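# Four arms sort stickered items into matching-colour containers

## Task

Put every item into the container whose colour matches the colour of the sticker on that item.

## Robot and tools

Robots: four identical i2rt Big YAM arms named arm1, arm2, arm3 and arm4. Each has six revolute joints, a two-finger gripper and a wrist camera (arm1_cam_wrist to arm4_cam_wrist). Four fixed room cameras also watch: cam_room_a1, cam_room_a2, cam_room_b1, cam_room_b2. Each arm reaches roughly 1.0 m from its joint1 axis.

Frame: one shared scene frame, metres, origin on the floor, +z up. Calibrated foot (base_link) poses, each foot facing its own +x: arm1 x=-0.644 y=+1.377 z=+0.914 quat_wxyz=(+0.682, +0.007, +0.004, +0.731); arm2 x=-0.655 y=-0.555 z=+0.928 quat_wxyz=(+0.747, +0.002, +0.000, -0.665); arm3 x=+0.651 y=-1.332 z=+0.868 quat_wxyz=(+0.663, -0.004, -0.006, -0.748); arm4 x=+0.648 y=+0.477 z=+0.879 quat_wxyz=(+0.687, +0.001, +0.003, +0.727). The printed hand is the point between the finger pads, about 1 cm short of the fingertips. The fingers extend along the hand's +z and open and close along its y. At long reach the printed hand position may be off. hand_target is where the hand would sit at the joint targets the drive currently holds.

move: every key is optional. arm1..arm4 each take an object for that robot; a robot not named keeps its previous command. Inside it:
- joints: absolute targets keyed by name, radians except gripper. Ranges: joint1_rad -2.879 to 2.879 (yaw about the foot, positive counter-clockwise seen from above, 0 = along the foot's facing); joint2_rad 0 to 3.141 (shoulder, 0 = upper arm back and near level, rising then tipping forward as it grows); joint3_rad 0 to 3.019 (elbow, 0 = folded); joint4_rad -1.692 to 1.57 (hand pitch, positive tips fingers up); joint5_rad -1.57 to 1.57 (sideways, positive to the arm's right); joint6_rad -2.094 to 2.094 (roll, positive clockwise viewed from behind the hand); gripper_m 0 to 0.093, an absolute fingertip gap in metres.
- target: one list of seven numbers [x, y, z, qw, qx, qy, qz], an absolute hand pose in the scene frame (metres, unit quaternion w first). The hand travels in a straight line from its current hand_target toward it. When target is given, joints may contain only gripper_m.
- speed: top path speed, 0.002 to 0.5 m/s, default 0.25; rotation is capped at double that value in rad/s. Only valid together with target.
- cameras: list of camera names, or "all"; omitted or null gives all, [] gives none.
All motions in a call start at once. Hand paths of one call finish together, paced by the slowest; a path lasts between 0.5 and 10 s and is cut off after 10 s. Each control step clips the commanded pose to within 100 mm and 20 degrees of the measured hand and solves with damped IK, favouring position. Expect the hand to land a centimetre or more off, to lag, drift off the line, and overshoot the speed when nearly straight. Joint moves run each joint at its own rate, so the hand can sweep widely. Nothing slows down for obstacles or other arms.

Results: a "move" line lists each arm given a motion with "done" or its worst status. joint_status and hand_status describe the last accepted action. off_target: stopped away from target, may still push. time_out: each joint of that arm keeps a nearby target and keeps pushing; on_its_own lists those still unreached ("held at" is the target, not the reading). Relieve pushing by commanding the reported position. "joint command not followed" / "pose unreachable": a self- and inter-arm clearance check withheld targets; named joints then read not_followed and the arm may keep trying them. Arms listed under "as last shown" were not commanded; omitted lines are unchanged. "pictures" names the image order. Joint velocities are rad/s (gripper m/s); "within noise" means at rest. Joint torques (N m, six per arm) include gravity and offsets; numbers 3 and 4 wrap at ±28. MOTOR HOT warns of heating; OVER-TEMPERATURE FAULT means that arm went limp for 30 to 60 s or more, and its keys then read limit_stop_at_motor_heat, so resend targets afterwards.

Gripper: clamped on a rigid part, gripper_m reads up to about 0.005 below its width (some units up to 0.002 above). Closed on nothing it reads 0.000 to 0.003. In free air the reading runs up to 0.003 wide. Commanding about 0.005 under the first-contact reading gives full force (roughly 50 to 64 N per pad); go deeper for soft, small or round items, gentler for fragile ones. To release, command a gap well above the reading.

wait: seconds from 0 to 10, optional cameras; returns full state and images, commanding nothing. zoom_image: camera plus region [x0, y0, x1, y1] in that camera's pixels from the top-left, at most 504 by 504, only for cameras in the newest images. read_manual: section "licences" returns URDF licence texts. finished_scene: scene = current scene number; irreversible, so only call it once every item rests in its colour-matched container on its own.

Call rules: unknown keys make a call invalid; out-of-range values get it refused. A refusal, or a stop during or blocking a move or wait, cancels the remaining move, wait and finished_scene calls of that reply. The simulation keeps running while you compose replies.

Avoid: knocking items out of the work area or onto the floor; dropping items or releasing them while moving; hard pushes, since the arm does not stop on contact; any hard press between robots, including one gripper closing on another's fingers (the clearance check can react late and ignores fingers, gripper housings and wrist cameras); long stretched-out holds or pushing at unreachable poses, which overheat motors. Loose items may occasionally get nudged by outside pushes, so recheck images.

Each tool is called after "Emit:" by a JSON object that holds its "name" and its "arguments".

## Session

Emit:
{"name": "move", "arguments": {"arm1": {"joints": {"joint1_rad": 1.75, "joint2_rad": 1.3, "joint3_rad": 1.3, "joint4_rad": -0.9, "joint5_rad": 0, "joint6_rad": 0, "gripper_m": 0.09}}, "arm2": {"joints": {"joint1_rad": -1.35, "joint2_rad": 1.3, "joint3_rad": 1.3, "joint4_rad": -0.9, "joint5_rad": 0, "joint6_rad": 0, "gripper_m": 0.09}}, "arm3": {"joints": {"joint1_rad": 1.57, "joint2_rad": 1.3, "joint3_rad": 1.3, "joint4_rad": -0.9, "joint5_rad": 0, "joint6_rad": 0, "gripper_m": 0.09}}, "arm4": {"joints": {"joint1_rad": -1.45, "joint2_rad": 1.3, "joint3_rad": 1.3, "joint4_rad": -0.9, "joint5_rad": 0, "joint6_rad": 0, "gripper_m": 0.09}}}}

Scene clock: 1.93 s.
Joint torques (N m): arm1=[-2.02 -10.05 13.01 1.8 0.06 -0.02] | arm2=[0.91 -13.92 12.72 2.39 -0.05 0.2] | arm3=[1.49 -11.69 11.74 1.32 0.12 -0.11] | arm4=[1.38 -13.74 11.26 1.43 0.08 -0.08]
Motor temperatures (°C): arm1=[20 23 29 23 21 21 21] | arm2=[23 24 28 22 22 20 23] | arm3=[24 23 25 23 24 23 23] | arm4=[22 22 26 22 24 21 24]
Heat: arm1: hottest joint3_rad 29 °C; arm2: hottest joint3_rad 28 °C; arm3: hottest joint3_rad 25 °C; arm4: hottest joint3_rad 26 °C.
move: arm1 done; arm2 done; arm3 done; arm4 done
Joint velocities: within noise
arm1.joint_positions: joint1_rad=+1.754 joint2_rad=+1.316 joint3_rad=+1.285 joint4_rad=-0.912 joint5_rad=-0.002 joint6_rad=+0.007 gripper_m=+0.09006
arm1.joint_status: all done
arm1.hand: x=-1.1411 y=+1.2472 z=+1.2248 quat_wxyz=(+0.039, +0.942, +0.117, -0.313) (m; scene frame)
arm1.hand_target: x=-1.1436 y=+1.2489 z=+1.2424 quat_wxyz=(+0.039, +0.935, +0.118, -0.334) (m; scene frame)
arm1.hand_status: not commanded
arm2.joint_positions: joint1_rad=-1.353 joint2_rad=+1.313 joint3_rad=+1.287 joint4_rad=-0.910 joint5_rad=+0.001 joint6_rad=-0.014 gripper_m=+0.09010
arm2.joint_status: all done
arm2.hand: x=-1.1456 y=-0.7258 z=+1.2324 quat_wxyz=(-0.048, -0.936, -0.165, +0.307) (m; scene frame)
arm2.hand_target: x=-1.1472 y=-0.7284 z=+1.2476 quat_wxyz=(-0.054, -0.931, -0.159, +0.323) (m; scene frame)
arm2.hand_status: not commanded
arm3.joint_positions: joint1_rad=+1.566 joint2_rad=+1.296 joint3_rad=+1.274 joint4_rad=-0.902 joint5_rad=-0.002 joint6_rad=+0.006 gripper_m=+0.09007
arm3.joint_status: all done
arm3.hand: x=+1.1610 y=-1.3920 z=+1.1778 quat_wxyz=(-0.318, -0.060, -0.946, +0.024) (m; scene frame)
arm3.hand_target: x=+1.1675 y=-1.3908 z=+1.1897 quat_wxyz=(-0.329, -0.055, -0.942, +0.026) (m; scene frame)
arm3.hand_status: not commanded
arm4.joint_positions: joint1_rad=-1.455 joint2_rad=+1.318 joint3_rad=+1.270 joint4_rad=-0.912 joint5_rad=+0.001 joint6_rad=+0.014 gripper_m=+0.09011
arm4.joint_status: all done
arm4.hand: x=+1.1571 y=+0.5659 z=+1.1709 quat_wxyz=(-0.297, +0.075, -0.952, -0.026) (m; scene frame)
arm4.hand_target: x=+1.1621 y=+0.5699 z=+1.1971 quat_wxyz=(-0.325, +0.084, -0.941, -0.028) (m; scene frame)
arm4.hand_status: not commanded
pictures: arm1_cam_wrist, arm2_cam_wrist, arm3_cam_wrist, arm4_cam_wrist, cam_room_a1, cam_room_a2, cam_room_b1, cam_room_b2
Images, in order (width x height): arm1_cam_wrist 672x504, arm2_cam_wrist 672x504, arm3_cam_wrist 672x504, arm4_cam_wrist 672x504, cam_room_a1 672x504, cam_room_a2 672x504, cam_room_b1 672x504, cam_room_b2 672x504.

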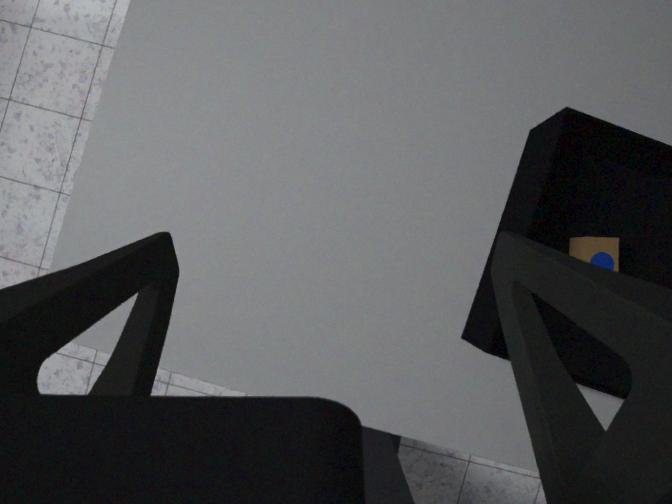

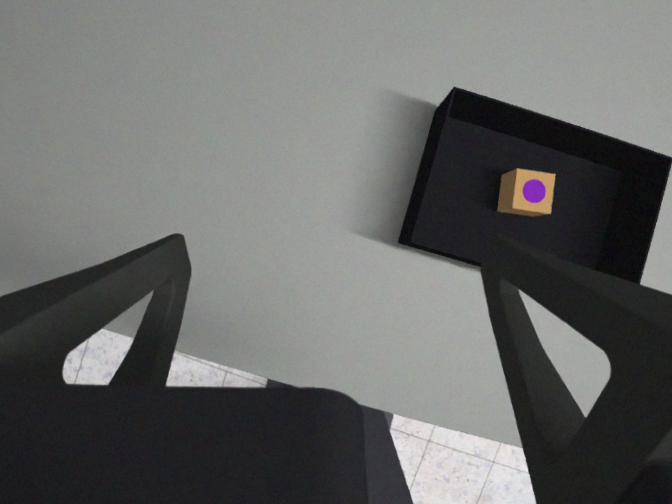

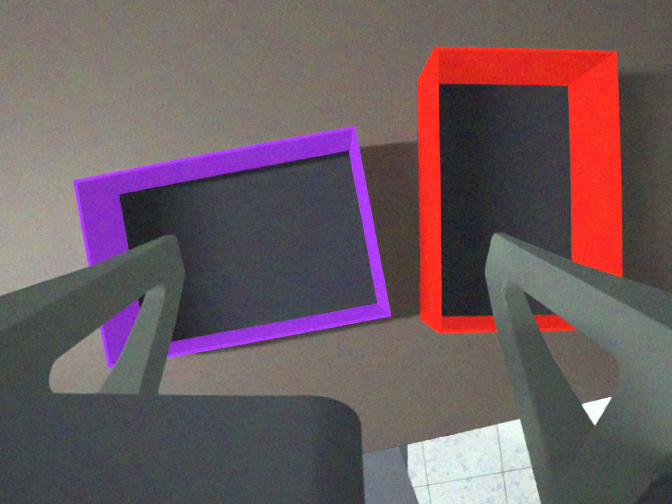

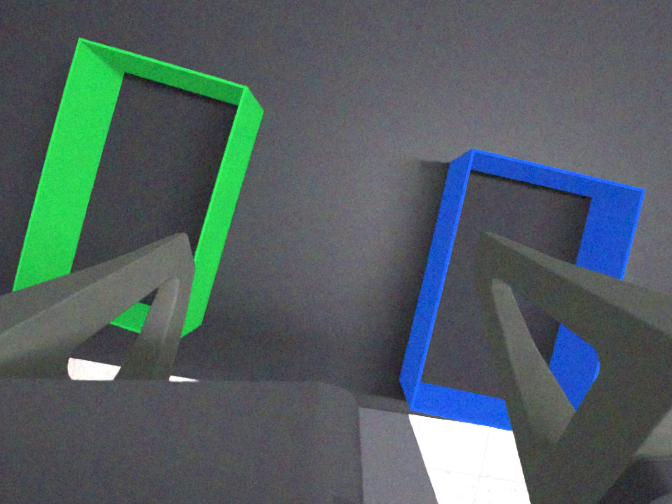

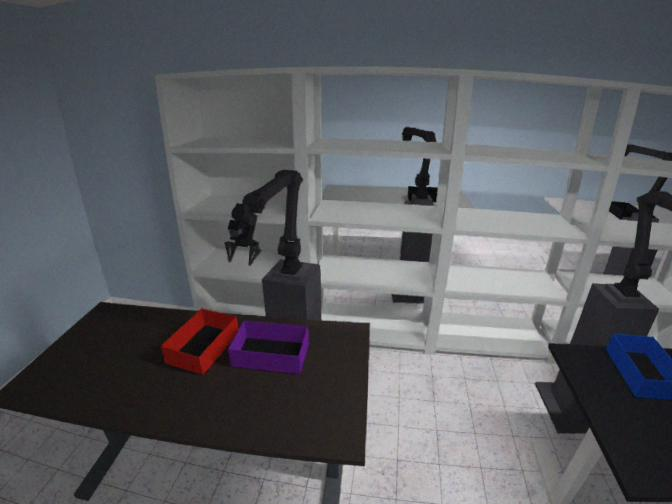

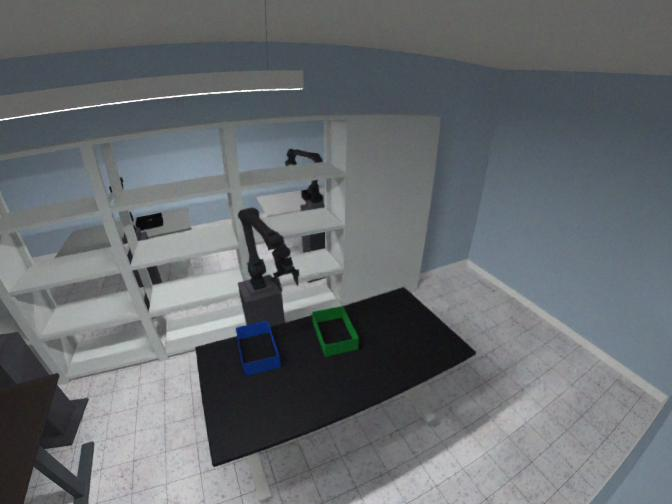

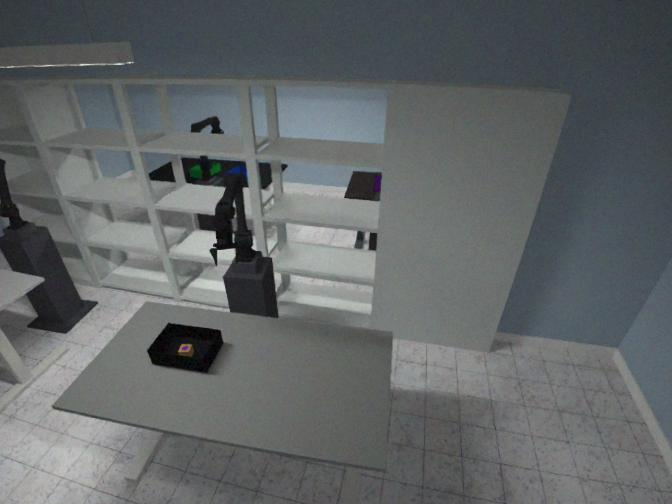

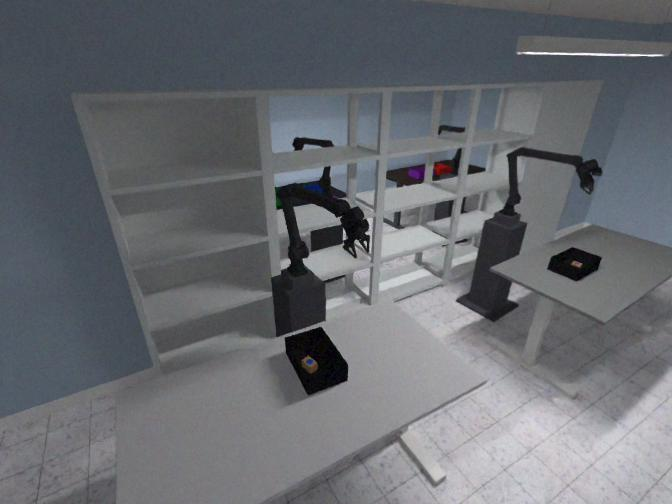

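Emit:
{"name": "move", "arguments": {"arm1": {"target": [-1.239, 1.576, 0.91, -0.0212, -0.9774, -0.12, 0.1723], "speed": 0.4, "joints": {"gripper_m": 0.085}}, "arm2": {"target": [-1.330, -0.478, 0.90, -0.0221, -0.9768, -0.1252, 0.1722], "speed": 0.4}, "arm3": {"joints": {"joint1_rad": -1.96, "joint2_rad": 0.75, "joint3_rad": 0.9, "joint4_rad": -1.2, "joint5_rad": 0, "joint6_rad": 0}}, "arm4": {"joints": {"joint1_rad": 0.89, "joint2_rad": 0.75, "joint3_rad": 0.9, "joint4_rad": -1.2, "joint5_rad": 0, "joint6_rad": 0}}, "cameras": ["arm1_cam_wrist", "arm2_cam_wrist"]}}

Scene clock: 17.77 s.
Joint torques (N m): arm1=[-0.97 -16.15 13.29 0.75 -0.23 -0.08] | arm2=[1.32 -21.71 13.34 1.03 -0.21 -0.09] | arm3=[0.67 -2.84 8.75 0.75 -0.07 -0.1] | arm4=[0.67 -2.49 8.98 0.58 0.17 -0.05]
Motor temperatures (°C): arm1=[20 24 30 23 21 21 21] | arm2=[23 25 31 22 22 20 23] | arm3=[24 24 27 23 24 23 23] | arm4=[22 23 30 22 24 21 24]
Heat: arm1: hottest joint3_rad 30 °C; arm2: hottest joint3_rad 31 °C; arm3: hottest joint3_rad 27 °C; arm4: hottest joint3_rad 30 °C.
move: arm1 off_target; arm2 off_target; arm3 done; arm4 done
Joint velocities: within noise
arm1.joint_positions: joint1_rad=+1.120 joint2_rad=+2.029 joint3_rad=+1.355 joint4_rad=-0.682 joint5_rad=-0.195 joint6_rad=-0.582 gripper_m=+0.08507
arm1.joint_status: all done
arm1.hand: x=-1.2136 y=+1.5706 z=+0.8882 quat_wxyz=(+0.034, +0.982, +0.110, -0.147) (m; scene frame)
arm1.hand_target: x=-1.2378 y=+1.5754 z=+0.9108 quat_wxyz=(+0.021, +0.977, +0.120, -0.173) (m; scene frame)
arm1.hand_status: off_target (0.034 m and 3.5 deg from the pose sent, 0.466 m and 16.8 deg at the start)
arm2.joint_positions: joint1_rad=-1.843 joint2_rad=+2.119 joint3_rad=+1.499 joint4_rad=-0.656 joint5_rad=-0.137 joint6_rad=-0.364 gripper_m=+0.09010
arm2.joint_status: not commanded
arm2.hand: x=-1.3098 y=-0.4761 z=+0.8898 quat_wxyz=(-0.026, -0.981, -0.113, +0.158) (m; scene frame)
arm2.hand_target: x=-1.3291 y=-0.4783 z=+0.9004 quat_wxyz=(-0.022, -0.977, -0.125, +0.173) (m; scene frame)
arm2.hand_status: off_target (0.023 m and 2.2 deg from the pose sent, 0.454 m and 17.0 deg at the start)
arm3.joint_positions: joint1_rad=-1.950 joint2_rad=+0.751 joint3_rad=+0.908 joint4_rad=-1.194 joint5_rad=+0.002 joint6_rad=+0.005 gripper_m=+0.09007
arm3.joint_status: all done
arm3.hand: x=+0.3932 y=-1.1861 z=+1.1517 quat_wxyz=(+0.059, -0.935, +0.243, +0.253) (m; scene frame)
arm3.hand_target: x=+0.3968 y=-1.1853 z=+1.1475 quat_wxyz=(+0.059, -0.936, +0.245, +0.247) (m; scene frame)
arm3.hand_status: not commanded
arm4.joint_positions: joint1_rad=+0.889 joint2_rad=+0.748 joint3_rad=+0.901 joint4_rad=-1.191 joint5_rad=-0.002 joint6_rad=+0.011 gripper_m=+0.09011
arm4.joint_status: all done
arm4.hand: x=+0.4120 y=+0.6498 z=+1.1639 quat_wxyz=(-0.076, +0.916, -0.302, -0.253) (m; scene frame)
arm4.hand_target: x=+0.4134 y=+0.6488 z=+1.1619 quat_wxyz=(-0.077, +0.919, -0.297, -0.247) (m; scene frame)
arm4.hand_status: not commanded
pictures: arm1_cam_wrist, arm2_cam_wrist
Images, in order (width x height): arm1_cam_wrist 672x504, arm2_cam_wrist 672x504.

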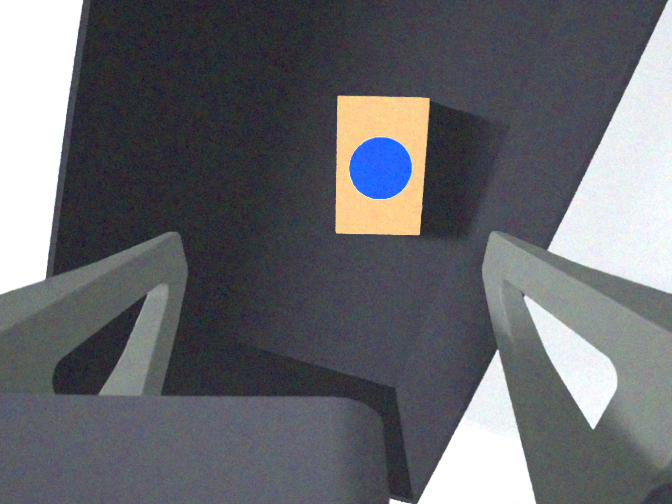

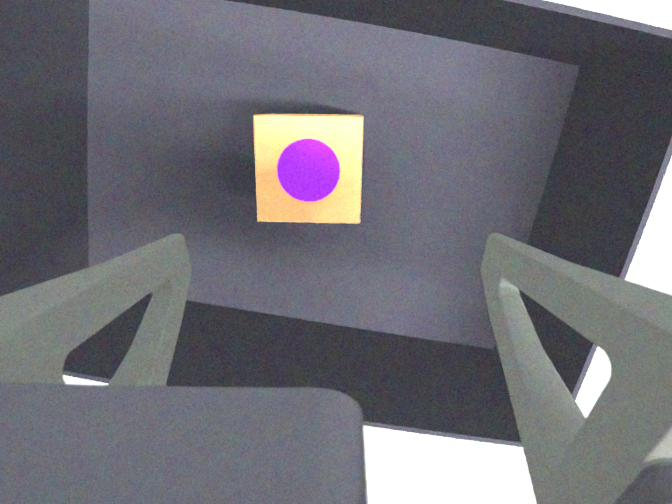

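Emit:
{"name": "move", "arguments": {"arm1": {"target": [-1.247, 1.597, 0.765, -0.0212, -0.9774, -0.12, 0.1723], "speed": 0.25}, "arm2": {"target": [-1.331, -0.491, 0.757, -0.0221, -0.9768, -0.1252, 0.1722], "speed": 0.25}, "cameras": ["arm1_cam_wrist", "arm2_cam_wrist"]}}

Scene clock: 30.23 s.
Joint torques (N m): arm1=[-2.49 -18.78 11.19 1.52 -0.09 -0.06] | arm2=[1.2 -23.36 10.85 1.92 -0.02 0.12] | arm3=[0.67 -2.9 8.76 0.73 -0.07 -0.11] | arm4=[1.03 -2.14 8.99 0.64 0.15 -0.07]
Motor temperatures (°C): arm1=[20 24 32 23 21 21 21] | arm2=[23 25 33 22 22 20 23] | arm3=[24 24 27 23 24 23 23] | arm4=[22 22 30 22 24 21 24]
Heat: arm1: hottest joint3_rad 32 °C; arm2: hottest joint3_rad 33 °C; arm3: hottest joint3_rad 27 °C; arm4: hottest joint3_rad 30 °C.
move: arm1 off_target; arm2 off_target
Joint velocities: within noise
arm1.joint_positions: joint1_rad=+1.108 joint2_rad=+2.314 joint3_rad=+1.392 joint4_rad=-0.456 joint5_rad=-0.205 joint6_rad=-0.610 gripper_m=+0.08506
arm1.joint_status: not commanded
arm1.hand: x=-1.2187 y=+1.5780 z=+0.7448 quat_wxyz=(+0.041, +0.982, +0.117, -0.140) (m; scene frame)
arm1.hand_target: x=-1.2454 y=+1.5965 z=+0.7664 quat_wxyz=(+0.021, +0.977, +0.120, -0.172) (m; scene frame)
arm1.hand_status: off_target (0.040 m and 4.3 deg from the pose sent, 0.130 m and 3.5 deg at the start)
arm2.joint_positions: joint1_rad=-1.821 joint2_rad=+2.369 joint3_rad=+1.504 joint4_rad=-0.429 joint5_rad=-0.135 joint6_rad=-0.365 gripper_m=+0.09010
arm2.joint_status: not commanded
arm2.hand: x=-1.3067 y=-0.4903 z=+0.7472 quat_wxyz=(-0.029, -0.981, -0.124, +0.149) (m; scene frame)
arm2.hand_target: x=-1.3300 y=-0.4911 z=+0.7580 quat_wxyz=(-0.022, -0.977, -0.125, +0.172) (m; scene frame)
arm2.hand_status: off_target (0.026 m and 2.9 deg from the pose sent, 0.135 m and 2.2 deg at the start)
arm3, arm4: as last shown
pictures: arm1_cam_wrist, arm2_cam_wrist
Images, in order (width x height): arm1_cam_wrist 672x504, arm2_cam_wrist 672x504.

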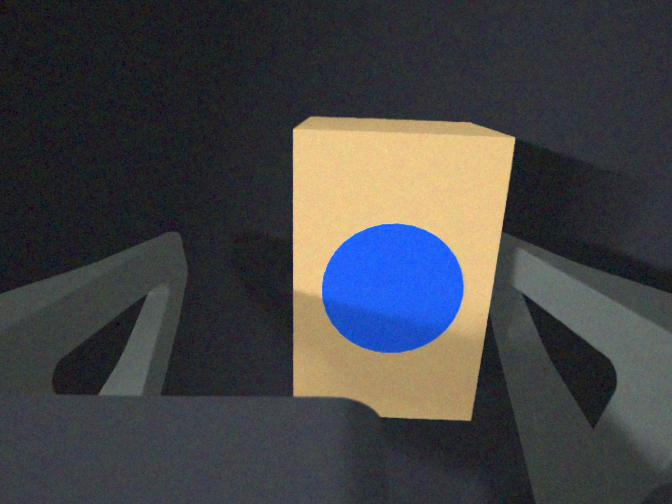

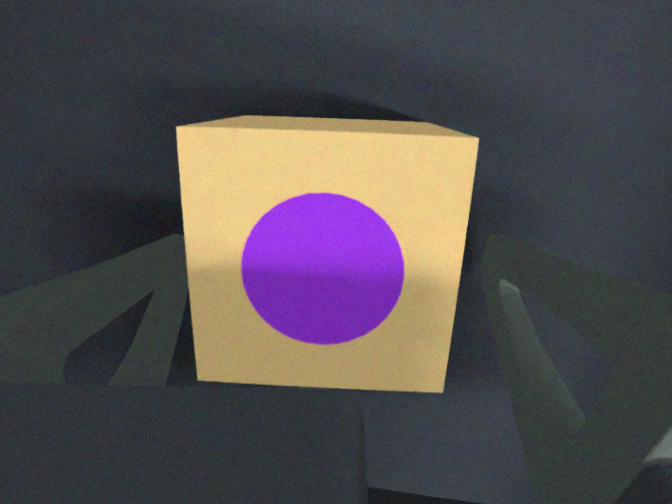

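Emit:
{"name": "move", "arguments": {"arm1": {"joints": {"gripper_m": 0.03}}, "arm2": {"joints": {"gripper_m": 0.035}}, "cameras": []}}

Emit:
{"name": "move", "arguments": {"arm1": {"target": [-1.235, 1.59, 0.89, -0.0212, -0.9774, -0.12, 0.1723], "speed": 0.4}, "arm2": {"target": [-1.325, -0.491, 0.88, -0.0221, -0.9768, -0.1252, 0.1722], "speed": 0.4}, "cameras": ["arm1_cam_wrist", "arm2_cam_wrist"]}}

Emit:
{"name": "move", "arguments": {"arm1": {"target": [-0.955, 1.487, 1.10, -0.0212, -0.9774, -0.12, 0.1723], "speed": 0.45}, "arm2": {"target": [-0.983, -0.522, 1.12, -0.0221, -0.9768, -0.1252, 0.1722], "speed": 0.45}, "cameras": []}}

Emit:
{"name": "move", "arguments": {"arm1": {"joints": {"joint1_rad": -2.26, "joint2_rad": 0.7, "joint3_rad": 0.9, "joint4_rad": -1.4, "joint5_rad": 0, "joint6_rad": 0}}, "arm2": {"joints": {"joint1_rad": 0.925, "joint2_rad": 0.7, "joint3_rad": 0.9, "joint4_rad": -1.4, "joint5_rad": 0, "joint6_rad": 0}}, "cameras": ["arm1_cam_wrist", "arm2_cam_wrist"]}}

Emit:
{"name": "move", "arguments": {"arm1": {"target": [0.0, 0.917, 1.08, 0.1654, 0.2994, 0.9382, -0.0528], "speed": 0.4}, "arm2": {"target": [0.005, -0.942, 1.08, 0.1675, 0.2582, 0.9503, -0.0455], "speed": 0.4}, "cameras": ["arm1_cam_wrist", "arm2_cam_wrist"]}}

Scene clock: 52.23 s.
Joint torques (N m): arm1=[-2.67 -18.14 10.65 1.25 -0.15 -0.05] | arm2=[1.2 -23.3 10.66 1.89 -0.05 0.11] | arm3=[0.5 -3.02 8.75 0.77 -0.08 -0.1] | arm4=[0.97 -2.32 8.81 0.58 0.17 -0.05]
Motor temperatures (°C): arm1=[20 25 32 23 21 21 21] | arm2=[23 27 33 22 22 20 23] | arm3=[24 24 28 23 24 23 23] | arm4=[22 22 31 22 24 21 24]
Heat: arm1: hottest joint3_rad 32 °C; arm2: hottest joint3_rad 33 °C; arm3: hottest joint3_rad 28 °C; arm4: hottest joint3_rad 31 °C.
move: arm1 off_target; arm2 off_target
Joint velocities: arm1=[0.005 -0.015 -0.007 -0.027 -0.022 -0.154 -0.001] | arm2=[within noise] | arm3=[within noise] | arm4=[within noise]
arm1.joint_positions: joint1_rad=+1.107 joint2_rad=+2.314 joint3_rad=+1.395 joint4_rad=-0.454 joint5_rad=-0.204 joint6_rad=-0.611 gripper_m=+0.04403
arm1.joint_status: gripper_m off_target (ended at +0.04406, target +0.03000)
arm1.hand: x=-1.2204 y=+1.5796 z=+0.7457 quat_wxyz=(+0.039, +0.982, +0.117, -0.142) (m; scene frame)
arm1.hand_target: x=-1.2455 y=+1.5967 z=+0.7665 quat_wxyz=(+0.021, +0.978, +0.120, -0.172) (m; scene frame)
arm1.hand_status: not commanded
arm2.joint_positions: joint1_rad=-1.821 joint2_rad=+2.369 joint3_rad=+1.505 joint4_rad=-0.428 joint5_rad=-0.134 joint6_rad=-0.365 gripper_m=+0.05294
arm2.joint_status: gripper_m off_target (ended at +0.05297, target +0.03500)
arm2.hand: x=-1.3076 y=-0.4901 z=+0.7477 quat_wxyz=(-0.029, -0.981, -0.124, +0.149) (m; scene frame)
arm2.hand_target: x=-1.3301 y=-0.4911 z=+0.7580 quat_wxyz=(-0.022, -0.977, -0.125, +0.172) (m; scene frame)
arm2.hand_status: not commanded
arm3, arm4: as last shown
pictures: none
No camera images: "cameras" was empty.

Scene clock: 53.50 s.
Joint torques (N m): arm1=[-2.37 -15.33 10.45 0.42 -0.16 0.02] | arm2=[1.03 -20.78 10.21 0.94 -0.04 0.1] | arm3=[0.56 -3.08 8.75 0.79 -0.07 -0.11] | arm4=[1.08 -2.32 8.85 0.54 0.18 -0.1]
Motor temperatures (°C): arm1=[20 25 32 23 21 21 21] | arm2=[23 27 33 22 22 20 23] | arm3=[24 24 28 23 24 23 23] | arm4=[22 22 31 22 24 21 24]
Heat: arm1: hottest joint3_rad 32 °C; arm2: hottest joint3_rad 33 °C; arm3: hottest joint3_rad 28 °C; arm4: hottest joint3_rad 31 °C.
move: arm1 done; arm2 off_target
Joint velocities: within noise
arm1.joint_positions: joint1_rad=+1.107 joint2_rad=+2.053 joint3_rad=+1.389 joint4_rad=-0.639 joint5_rad=-0.204 joint6_rad=-0.611 gripper_m=+0.04402
arm1.joint_status: not commanded
arm1.hand: x=-1.2320 y=+1.5851 z=+0.8889 quat_wxyz=(+0.022, +0.977, +0.120, -0.172) (m; scene frame)
arm1.hand_target: x=-1.2348 y=+1.5900 z=+0.8900 quat_wxyz=(+0.021, +0.977, +0.120, -0.172) (m; scene frame)
arm1.hand_status: done (0.006 m and 0.1 deg from the pose sent, 0.145 m and 4.1 deg at the start)
arm2.joint_positions: joint1_rad=-1.821 joint2_rad=+2.124 joint3_rad=+1.505 joint4_rad=-0.599 joint5_rad=-0.134 joint6_rad=-0.365 gripper_m=+0.05294
arm2.joint_status: not commanded
arm2.hand: x=-1.3262 y=-0.4882 z=+0.8932 quat_wxyz=(-0.019, -0.975, -0.126, +0.185) (m; scene frame)
arm2.hand_target: x=-1.3246 y=-0.4910 z=+0.8800 quat_wxyz=(-0.022, -0.977, -0.125, +0.172) (m; scene frame)
arm2.hand_status: off_target (0.014 m and 1.5 deg from the pose sent, 0.134 m and 2.8 deg at the start)
arm3, arm4: as last shown
pictures: arm1_cam_wrist, arm2_cam_wrist
Images, in order (width x height): arm1_cam_wrist 672x504, arm2_cam_wrist 672x504.

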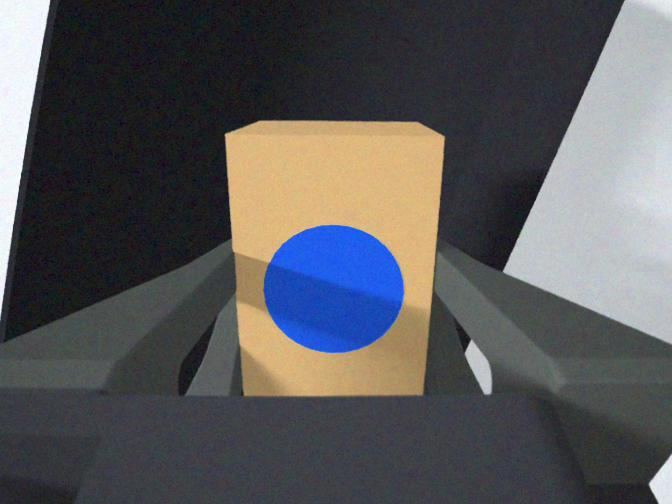

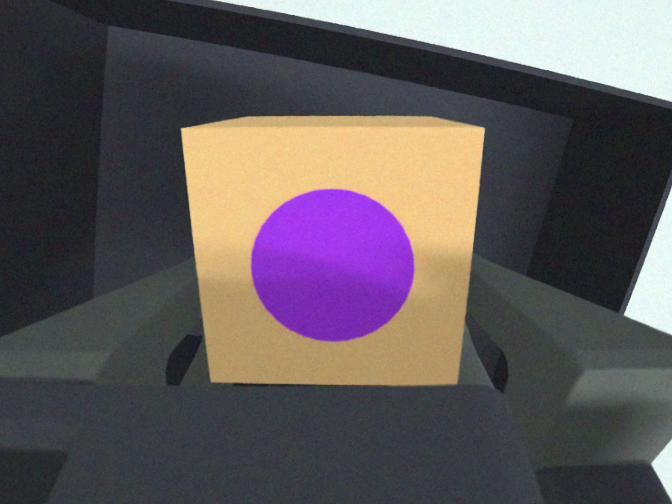

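Scene clock: 55.27 s.
Joint torques (N m): arm1=[-2.14 -3.25 11.26 0.4 -0.21 -0.06] | arm2=[0.03 -5.66 10.25 0.95 -0.35 -0.09] | arm3=[0.67 -2.78 8.79 0.72 -0.07 -0.1] | arm4=[0.79 -2.32 8.9 0.58 0.16 -0.06]
Motor temperatures (°C): arm1=[20 25 32 23 21 21 21] | arm2=[23 27 33 22 22 20 23] | arm3=[24 24 28 23 24 23 23] | arm4=[22 22 31 22 24 21 24]
Heat: arm1: hottest joint3_rad 32 °C; arm2: hottest joint3_rad 33 °C; arm3: hottest joint3_rad 28 °C; arm4: hottest joint3_rad 31 °C.
move: arm1 done; arm2 off_target
Joint velocities: within noise
arm1.joint_positions: joint1_rad=+1.066 joint2_rad=+1.051 joint3_rad=+0.846 joint4_rad=-1.093 joint5_rad=-0.214 joint6_rad=-0.653 gripper_m=+0.04402
arm1.joint_status: not commanded
arm1.hand: x=-0.9567 y=+1.4843 z=+1.1014 quat_wxyz=(+0.018, +0.976, +0.121, -0.178) (m; scene frame)
arm1.hand_target: x=-0.9550 y=+1.4869 z=+1.1000 quat_wxyz=(+0.021, +0.977, +0.120, -0.172) (m; scene frame)
arm1.hand_status: done (0.004 m and 0.7 deg from the pose sent, 0.362 m and 0.1 deg at the start)
arm2.joint_positions: joint1_rad=-1.857 joint2_rad=+0.988 joint3_rad=+0.848 joint4_rad=-1.076 joint5_rad=-0.144 joint6_rad=-0.393 gripper_m=+0.05294
arm2.joint_status: not commanded
arm2.hand: x=-0.9879 y=-0.5237 z=+1.1293 quat_wxyz=(-0.018, -0.974, -0.123, +0.188) (m; scene frame)
arm2.hand_target: x=-0.9828 y=-0.5221 z=+1.1202 quat_wxyz=(-0.022, -0.977, -0.125, +0.172) (m; scene frame)
arm2.hand_status: off_target (0.011 m and 1.9 deg from the pose sent, 0.413 m and 1.5 deg at the start)
arm3, arm4: as last shown
pictures: none
No camera images: "cameras" was empty.

Scene clock: 57.70 s.
Joint torques (N m): arm1=[-1.96 0.5 16.06 0.66 -0.05 0.11] | arm2=[1.03 -2.02 15.43 0.84 0.1 0.2] | arm3=[0.67 -2.96 8.76 0.72 -0.07 -0.11] | arm4=[0.97 -2.14 8.91 0.46 0.15 -0.07]
Motor temperatures (°C): arm1=[20 25 33 23 21 21 21] | arm2=[23 27 34 22 22 20 23] | arm3=[24 24 28 23 24 23 23] | arm4=[22 22 31 22 24 21 24]
Heat: arm1: hottest joint3_rad 33 °C; arm2: hottest joint3_rad 34 °C; arm3: hottest joint3_rad 28 °C; arm4: hottest joint3_rad 31 °C.
move: arm1 done; arm2 done
Joint velocities: within noise
arm1.joint_positions: joint1_rad=-2.255 joint2_rad=+0.698 joint3_rad=+0.846 joint4_rad=-1.389 joint5_rad=+0.002 joint6_rad=-0.007 gripper_m=+0.04399
arm1.joint_status: all done
arm1.hand: x=-0.4501 y=+1.2416 z=+1.1606 quat_wxyz=(-0.149, -0.295, -0.942, +0.052) (m; scene frame)
arm1.hand_target: x=-0.4450 y=+1.2370 z=+1.1838 quat_wxyz=(-0.168, -0.300, -0.937, +0.058) (m; scene frame)
arm1.hand_status: not commanded
arm2.joint_positions: joint1_rad=+0.921 joint2_rad=+0.696 joint3_rad=+0.848 joint4_rad=-1.386 joint5_rad=-0.003 joint6_rad=-0.013 gripper_m=+0.05291
arm2.joint_status: all done
arm2.hand: x=-0.4544 y=-0.6747 z=+1.1792 quat_wxyz=(-0.162, -0.253, -0.953, +0.042) (m; scene frame)
arm2.hand_target: x=-0.4491 y=-0.6774 z=+1.2012 quat_wxyz=(-0.178, -0.257, -0.949, +0.046) (m; scene frame)
arm2.hand_status: not commanded
arm3, arm4: as last shown
pictures: arm1_cam_wrist, arm2_cam_wrist
Images, in order (width x height): arm1_cam_wrist 672x504, arm2_cam_wrist 672x504.

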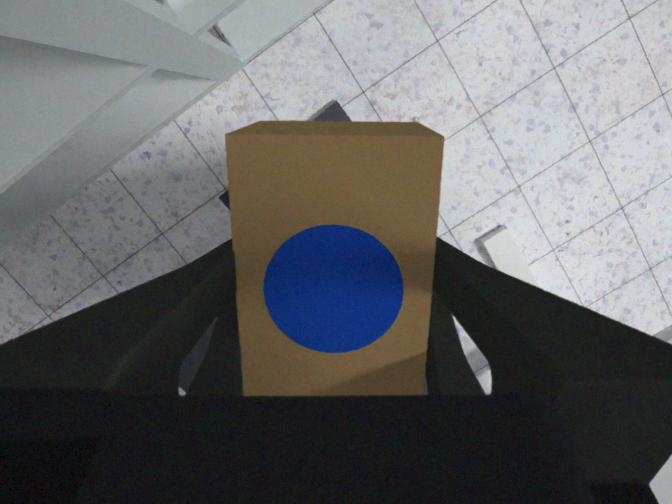

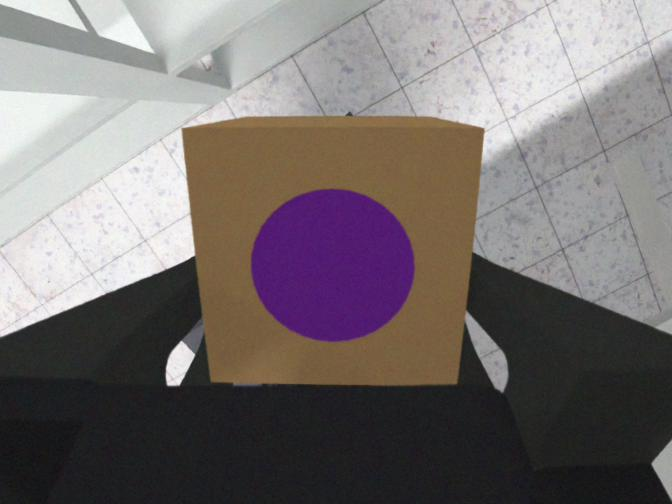

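Scene clock: 60.17 s.
Joint torques (N m): arm1=[-3.08 -22.24 16.98 0.57 -0.05 0.07] | arm2=[1.2 -24.23 16.51 0.85 0.14 0.21] | arm3=[0.62 -2.96 8.76 0.73 -0.08 -0.11] | arm4=[1.03 -2.84 9.11 0.53 0.18 -0.06]
Motor temperatures (°C): arm1=[20 25 34 23 21 21 21] | arm2=[23 27 34 22 22 20 23] | arm3=[24 24 28 23 24 23 23] | arm4=[22 22 32 22 24 21 24]
Heat: arm1: hottest joint3_rad 34 °C; arm2: hottest joint3_rad 34 °C; arm3: hottest joint3_rad 28 °C; arm4: hottest joint3_rad 32 °C.
move: arm1 off_target; arm2 off_target
Joint velocities: within noise
arm1.joint_positions: joint1_rad=-2.255 joint2_rad=+2.275 joint3_rad=+2.291 joint4_rad=-1.279 joint5_rad=-0.006 joint6_rad=-0.007 gripper_m=+0.04399
arm1.joint_status: not commanded
arm1.hand: x=-0.0081 y=+0.9302 z=+1.0495 quat_wxyz=(-0.139, -0.295, -0.944, +0.045) (m; scene frame)
arm1.hand_target: x=-0.0017 y=+0.9180 z=+1.0800 quat_wxyz=(-0.166, -0.299, -0.938, +0.053) (m; scene frame)
arm1.hand_status: off_target (0.034 m and 3.3 deg from the pose sent, 0.561 m and 2.0 deg at the start)
arm2.joint_positions: joint1_rad=+0.921 joint2_rad=+2.176 joint3_rad=+2.086 joint4_rad=-1.166 joint5_rad=+0.000 joint6_rad=-0.013 gripper_m=+0.05291
arm2.joint_status: not commanded
arm2.hand: x=-0.0099 y=-0.9370 z=+1.0629 quat_wxyz=(-0.151, -0.254, -0.954, +0.041) (m; scene frame)
arm2.hand_target: x=+0.0040 y=-0.9413 z=+1.0803 quat_wxyz=(-0.169, -0.258, -0.950, +0.046) (m; scene frame)
arm2.hand_status: off_target (0.023 m and 2.1 deg from the pose sent, 0.541 m and 0.9 deg at the start)
arm3, arm4: as last shown
pictures: arm1_cam_wrist, arm2_cam_wrist
Images, in order (width x height): arm1_cam_wrist 672x504, arm2_cam_wrist 672x504.

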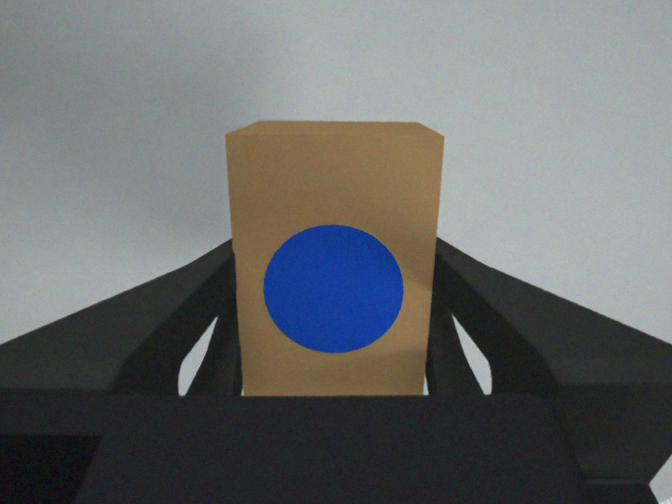

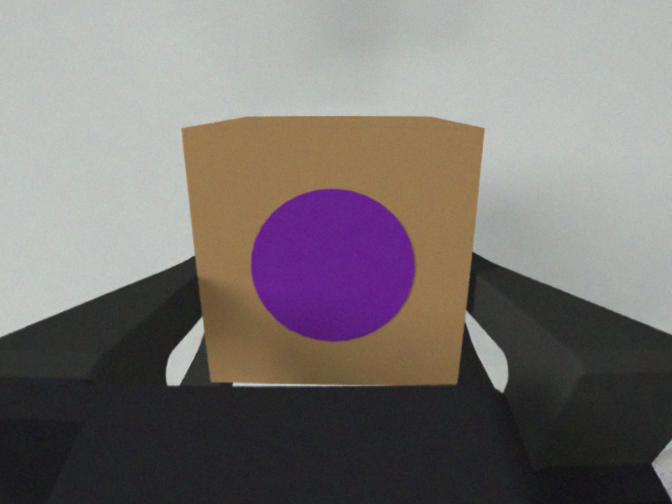

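Emit:
{"name": "move", "arguments": {"arm1": {"target": [0.0, 0.917, 1.003, 0.1654, 0.2994, 0.9382, -0.0528], "speed": 0.12}, "arm2": {"target": [0.005, -0.942, 0.997, 0.1675, 0.2582, 0.9503, -0.0455], "speed": 0.12}, "cameras": []}}

Emit:
{"name": "move", "arguments": {"arm1": {"joints": {"gripper_m": 0.085}}, "arm2": {"joints": {"gripper_m": 0.09}}, "cameras": ["arm1_cam_wrist", "arm2_cam_wrist"]}}

Emit:
{"name": "move", "arguments": {"arm1": {"target": [-0.30, 1.13, 1.12, 0.1654, 0.2994, 0.9382, -0.0528], "speed": 0.45}, "arm2": {"target": [-0.33, -0.746, 1.15, 0.1675, 0.2582, 0.9503, -0.0455], "speed": 0.45}, "arm3": {"target": [0.028, -0.981, 1.11, 0.0657, -0.9343, 0.2451, 0.2503], "speed": 0.4}, "arm4": {"target": [0.033, 0.914, 1.10, 0.0787, -0.9202, 0.2936, 0.2466], "speed": 0.4}, "cameras": ["arm3_cam_wrist", "arm4_cam_wrist"]}}

Scene clock: 70.73 s.
Joint torques (N m): arm1=[-2.61 -20.66 10.33 1.61 0 0.06] | arm2=[1.55 -23.36 10.51 2.18 0.11 0.19] | arm3=[0.62 -2.78 8.76 0.72 -0.07 -0.11] | arm4=[1.03 -2.78 8.96 0.53 0.15 -0.06]
Motor temperatures (°C): arm1=[20 26 35 23 21 21 22] | arm2=[23 28 34 22 22 20 24] | arm3=[24 24 28 23 24 23 23] | arm4=[22 22 32 22 24 21 24]
Heat: arm1: hottest joint3_rad 35 °C; arm2: hottest joint3_rad 34 °C; arm3: hottest joint3_rad 28 °C; arm4: hottest joint3_rad 32 °C.
move: arm1 off_target; arm2 off_target
Joint velocities: within noise
arm1.joint_positions: joint1_rad=-2.255 joint2_rad=+2.276 joint3_rad=+2.194 joint4_rad=-1.120 joint5_rad=-0.008 joint6_rad=-0.007 gripper_m=+0.04399
arm1.joint_status: not commanded
arm1.hand: x=+0.0024 y=+0.9228 z=+1.0171 quat_wxyz=(-0.168, -0.293, -0.940, +0.054) (m; scene frame)
arm1.hand_target: x=-0.0003 y=+0.9172 z=+1.0030 quat_wxyz=(-0.165, -0.299, -0.938, +0.053) (m; scene frame)
arm1.hand_status: off_target (0.015 m and 0.8 deg from the pose sent, 0.049 m and 3.3 deg at the start)
arm2.joint_positions: joint1_rad=+0.921 joint2_rad=+2.205 joint3_rad=+2.009 joint4_rad=-1.008 joint5_rad=+0.002 joint6_rad=-0.011 gripper_m=+0.05291
arm2.joint_status: not commanded
arm2.hand: x=+0.0022 y=-0.9442 z=+1.0193 quat_wxyz=(-0.176, -0.254, -0.950, +0.048) (m; scene frame)
arm2.hand_target: x=+0.0044 y=-0.9416 z=+0.9972 quat_wxyz=(-0.167, -0.258, -0.950, +0.045) (m; scene frame)
arm2.hand_status: off_target (0.023 m and 1.1 deg from the pose sent, 0.068 m and 2.1 deg at the start)
arm3, arm4: as last shown
pictures: none
No camera images: "cameras" was empty.

Scene clock: 71.30 s.
Joint torques (N m): arm1=[-3.02 -20.31 11.26 1.46 0.03 0.1] | arm2=[1.2 -23.53 10.51 2.11 0.11 0.18] | arm3=[0.73 -2.96 8.75 0.79 -0.07 -0.11] | arm4=[0.85 -2.61 8.92 0.64 0.15 -0.06]
Motor temperatures (°C): arm1=[20 26 35 23 21 21 22] | arm2=[23 28 34 22 22 20 23] | arm3=[24 24 28 23 24 23 23] | arm4=[22 22 32 22 24 21 24]
Heat: arm1: hottest joint3_rad 35 °C; arm2: hottest joint3_rad 34 °C; arm3: hottest joint3_rad 28 °C; arm4: hottest joint3_rad 32 °C.
move: arm1 done; arm2 done
Joint velocities: within noise
arm1.joint_positions: joint1_rad=-2.255 joint2_rad=+2.276 joint3_rad=+2.184 joint4_rad=-1.118 joint5_rad=-0.008 joint6_rad=-0.007 gripper_m=+0.08496
arm1.joint_status: all done
arm1.hand: x=+0.0005 y=+0.9241 z=+1.0125 quat_wxyz=(-0.164, -0.294, -0.940, +0.052) (m; scene frame)
arm1.hand_target: x=-0.0003 y=+0.9172 z=+1.0030 quat_wxyz=(-0.165, -0.299, -0.938, +0.053) (m; scene frame)
arm1.hand_status: not commanded
arm2.joint_positions: joint1_rad=+0.921 joint2_rad=+2.205 joint3_rad=+2.009 joint4_rad=-1.008 joint5_rad=+0.002 joint6_rad=-0.011 gripper_m=+0.08993
arm2.joint_status: all done
arm2.hand: x=+0.0022 y=-0.9442 z=+1.0193 quat_wxyz=(-0.176, -0.254, -0.950, +0.048) (m; scene frame)
arm2.hand_target: x=+0.0044 y=-0.9416 z=+0.9972 quat_wxyz=(-0.167, -0.258, -0.950, +0.045) (m; scene frame)
arm2.hand_status: not commanded
arm3.joint_positions: joint1_rad=-1.950 joint2_rad=+0.751 joint3_rad=+0.908 joint4_rad=-1.194 joint5_rad=+0.002 joint6_rad=+0.005 gripper_m=+0.09007
arm3.joint_status: not commanded
arm3.hand: x=+0.3932 y=-1.1861 z=+1.1517 quat_wxyz=(+0.059, -0.935, +0.243, +0.253) (m; scene frame)
arm3.hand_target: x=+0.3968 y=-1.1853 z=+1.1475 quat_wxyz=(+0.059, -0.936, +0.245, +0.247) (m; scene frame)
arm3.hand_status: not commanded
arm4.joint_positions: joint1_rad=+0.889 joint2_rad=+0.748 joint3_rad=+0.901 joint4_rad=-1.191 joint5_rad=-0.002 joint6_rad=+0.011 gripper_m=+0.09011
arm4.joint_status: not commanded
arm4.hand: x=+0.4120 y=+0.6498 z=+1.1639 quat_wxyz=(-0.076, +0.916, -0.302, -0.253) (m; scene frame)
arm4.hand_target: x=+0.4134 y=+0.6488 z=+1.1619 quat_wxyz=(-0.077, +0.919, -0.297, -0.247) (m; scene frame)
arm4.hand_status: not commanded
pictures: arm1_cam_wrist, arm2_cam_wrist
Images, in order (width x height): arm1_cam_wrist 672x504, arm2_cam_wrist 672x504.

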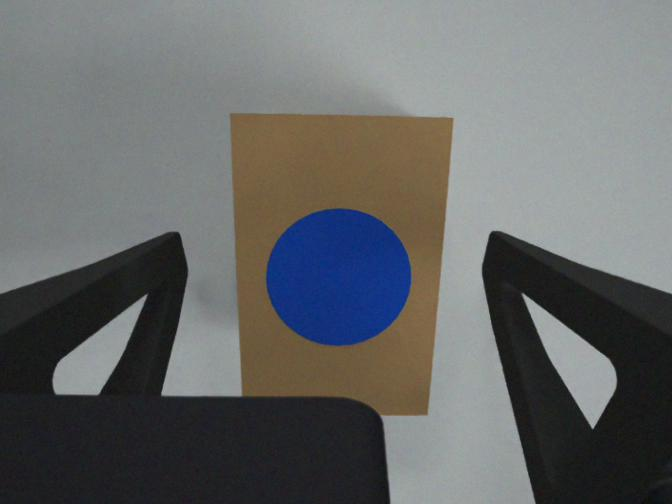

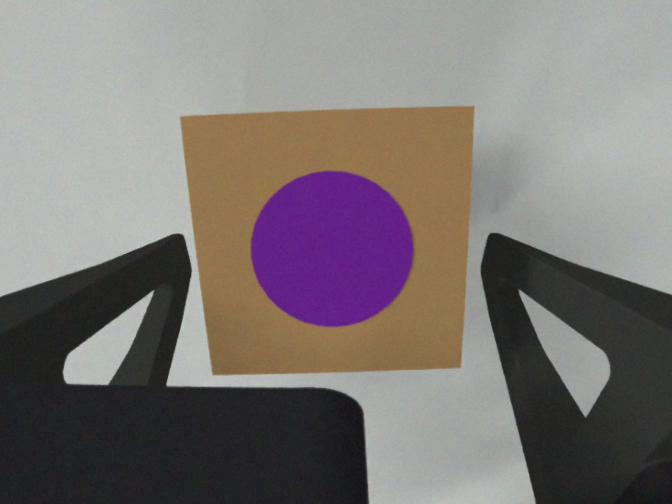

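Scene clock: 73.40 s.
Joint torques (N m): arm1=[-2.84 -6.01 11.15 0.65 -0.03 -0.09] | arm2=[1.44 -6.89 10.03 1.01 0.15 0.19] | arm3=[1.14 -22.77 13.98 0.57 0.13 -0.08] | arm4=[1.32 -22.77 12.67 0.44 0.22 -0.06]
Motor temperatures (°C): arm1=[20 26 35 23 21 21 22] | arm2=[23 28 34 22 22 20 23] | arm3=[24 24 28 23 24 23 23] | arm4=[22 22 33 22 24 21 24]
Heat: arm1: hottest joint3_rad 35 °C; arm2: hottest joint3_rad 34 °C; arm3: hottest joint3_rad 28 °C; arm4: hottest joint3_rad 33 °C.
move: arm1 done; arm2 off_target; arm3 off_target; arm4 off_target
Joint velocities: within noise
arm1.joint_positions: joint1_rad=-2.259 joint2_rad=+1.216 joint3_rad=+1.044 joint4_rad=-1.018 joint5_rad=-0.010 joint6_rad=-0.001 gripper_m=+0.08496
arm1.joint_status: not commanded
arm1.hand: x=-0.2964 y=+1.1330 z=+1.1237 quat_wxyz=(-0.174, -0.298, -0.937, +0.054) (m; scene frame)
arm1.hand_target: x=-0.3001 y=+1.1301 z=+1.1199 quat_wxyz=(-0.165, -0.300, -0.938, +0.053) (m; scene frame)
arm1.hand_status: done (0.006 m and 1.0 deg from the pose sent, 0.380 m and 0.7 deg at the start)
arm2.joint_positions: joint1_rad=+0.921 joint2_rad=+1.091 joint3_rad=+1.000 joint4_rad=-1.086 joint5_rad=+0.002 joint6_rad=-0.008 gripper_m=+0.08994
arm2.joint_status: not commanded
arm2.hand: x=-0.3270 y=-0.7508 z=+1.1639 quat_wxyz=(-0.188, -0.255, -0.947, +0.051) (m; scene frame)
arm2.hand_target: x=-0.3303 y=-0.7459 z=+1.1503 quat_wxyz=(-0.168, -0.258, -0.950, +0.046) (m; scene frame)
arm2.hand_status: off_target (0.015 m and 2.5 deg from the pose sent, 0.408 m and 1.1 deg at the start)
arm3.joint_positions: joint1_rad=-1.950 joint2_rad=+1.892 joint3_rad=+1.810 joint4_rad=-1.008 joint5_rad=+0.012 joint6_rad=+0.005 gripper_m=+0.09007
arm3.joint_status: not commanded
arm3.hand: x=+0.0375 y=-0.9906 z=+1.0812 quat_wxyz=(+0.058, -0.941, +0.246, +0.227) (m; scene frame)
arm3.hand_target: x=+0.0293 y=-0.9818 z=+1.1101 quat_wxyz=(+0.066, -0.934, +0.245, +0.251) (m; scene frame)
arm3.hand_status: off_target (0.032 m and 2.9 deg from the pose sent, 0.421 m and 0.8 deg at the start)
arm4.joint_positions: joint1_rad=+0.893 joint2_rad=+2.015 joint3_rad=+1.949 joint4_rad=-1.015 joint5_rad=+0.003 joint6_rad=+0.011 gripper_m=+0.09011
arm4.joint_status: not commanded
arm4.hand: x=+0.0456 y=+0.9112 z=+1.0811 quat_wxyz=(-0.072, +0.922, -0.303, -0.232) (m; scene frame)
arm4.hand_target: x=+0.0339 y=+0.9134 z=+1.1000 quat_wxyz=(-0.079, +0.920, -0.294, -0.247) (m; scene frame)
arm4.hand_status: off_target (0.023 m and 2.1 deg from the pose sent, 0.466 m and 1.4 deg at the start)
pictures: arm3_cam_wrist, arm4_cam_wrist
Images, in order (width x height): arm3_cam_wrist 672x504, arm4_cam_wrist 672x504.

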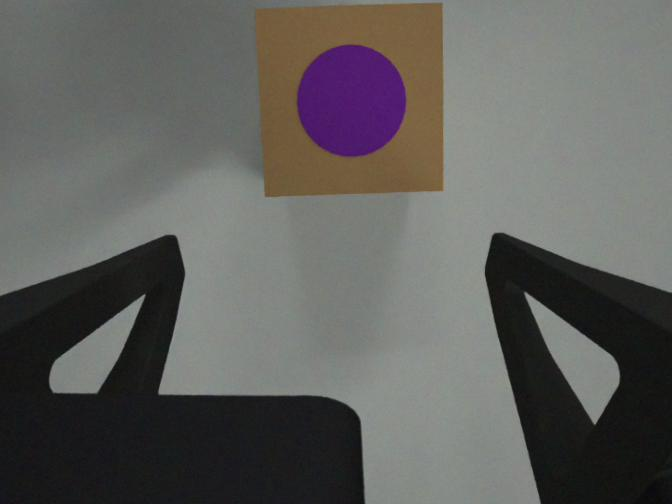

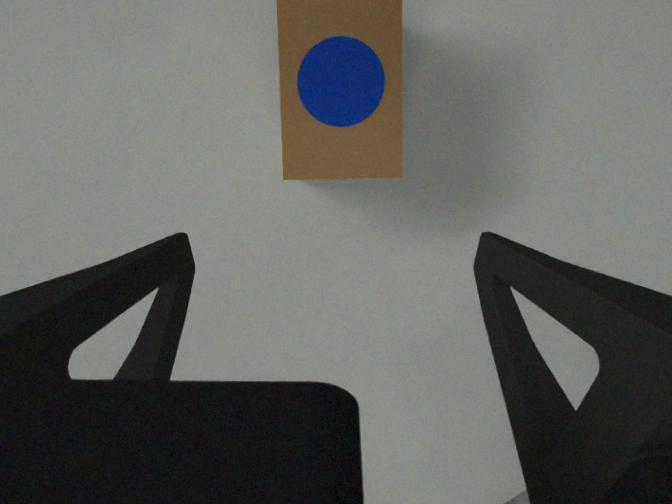

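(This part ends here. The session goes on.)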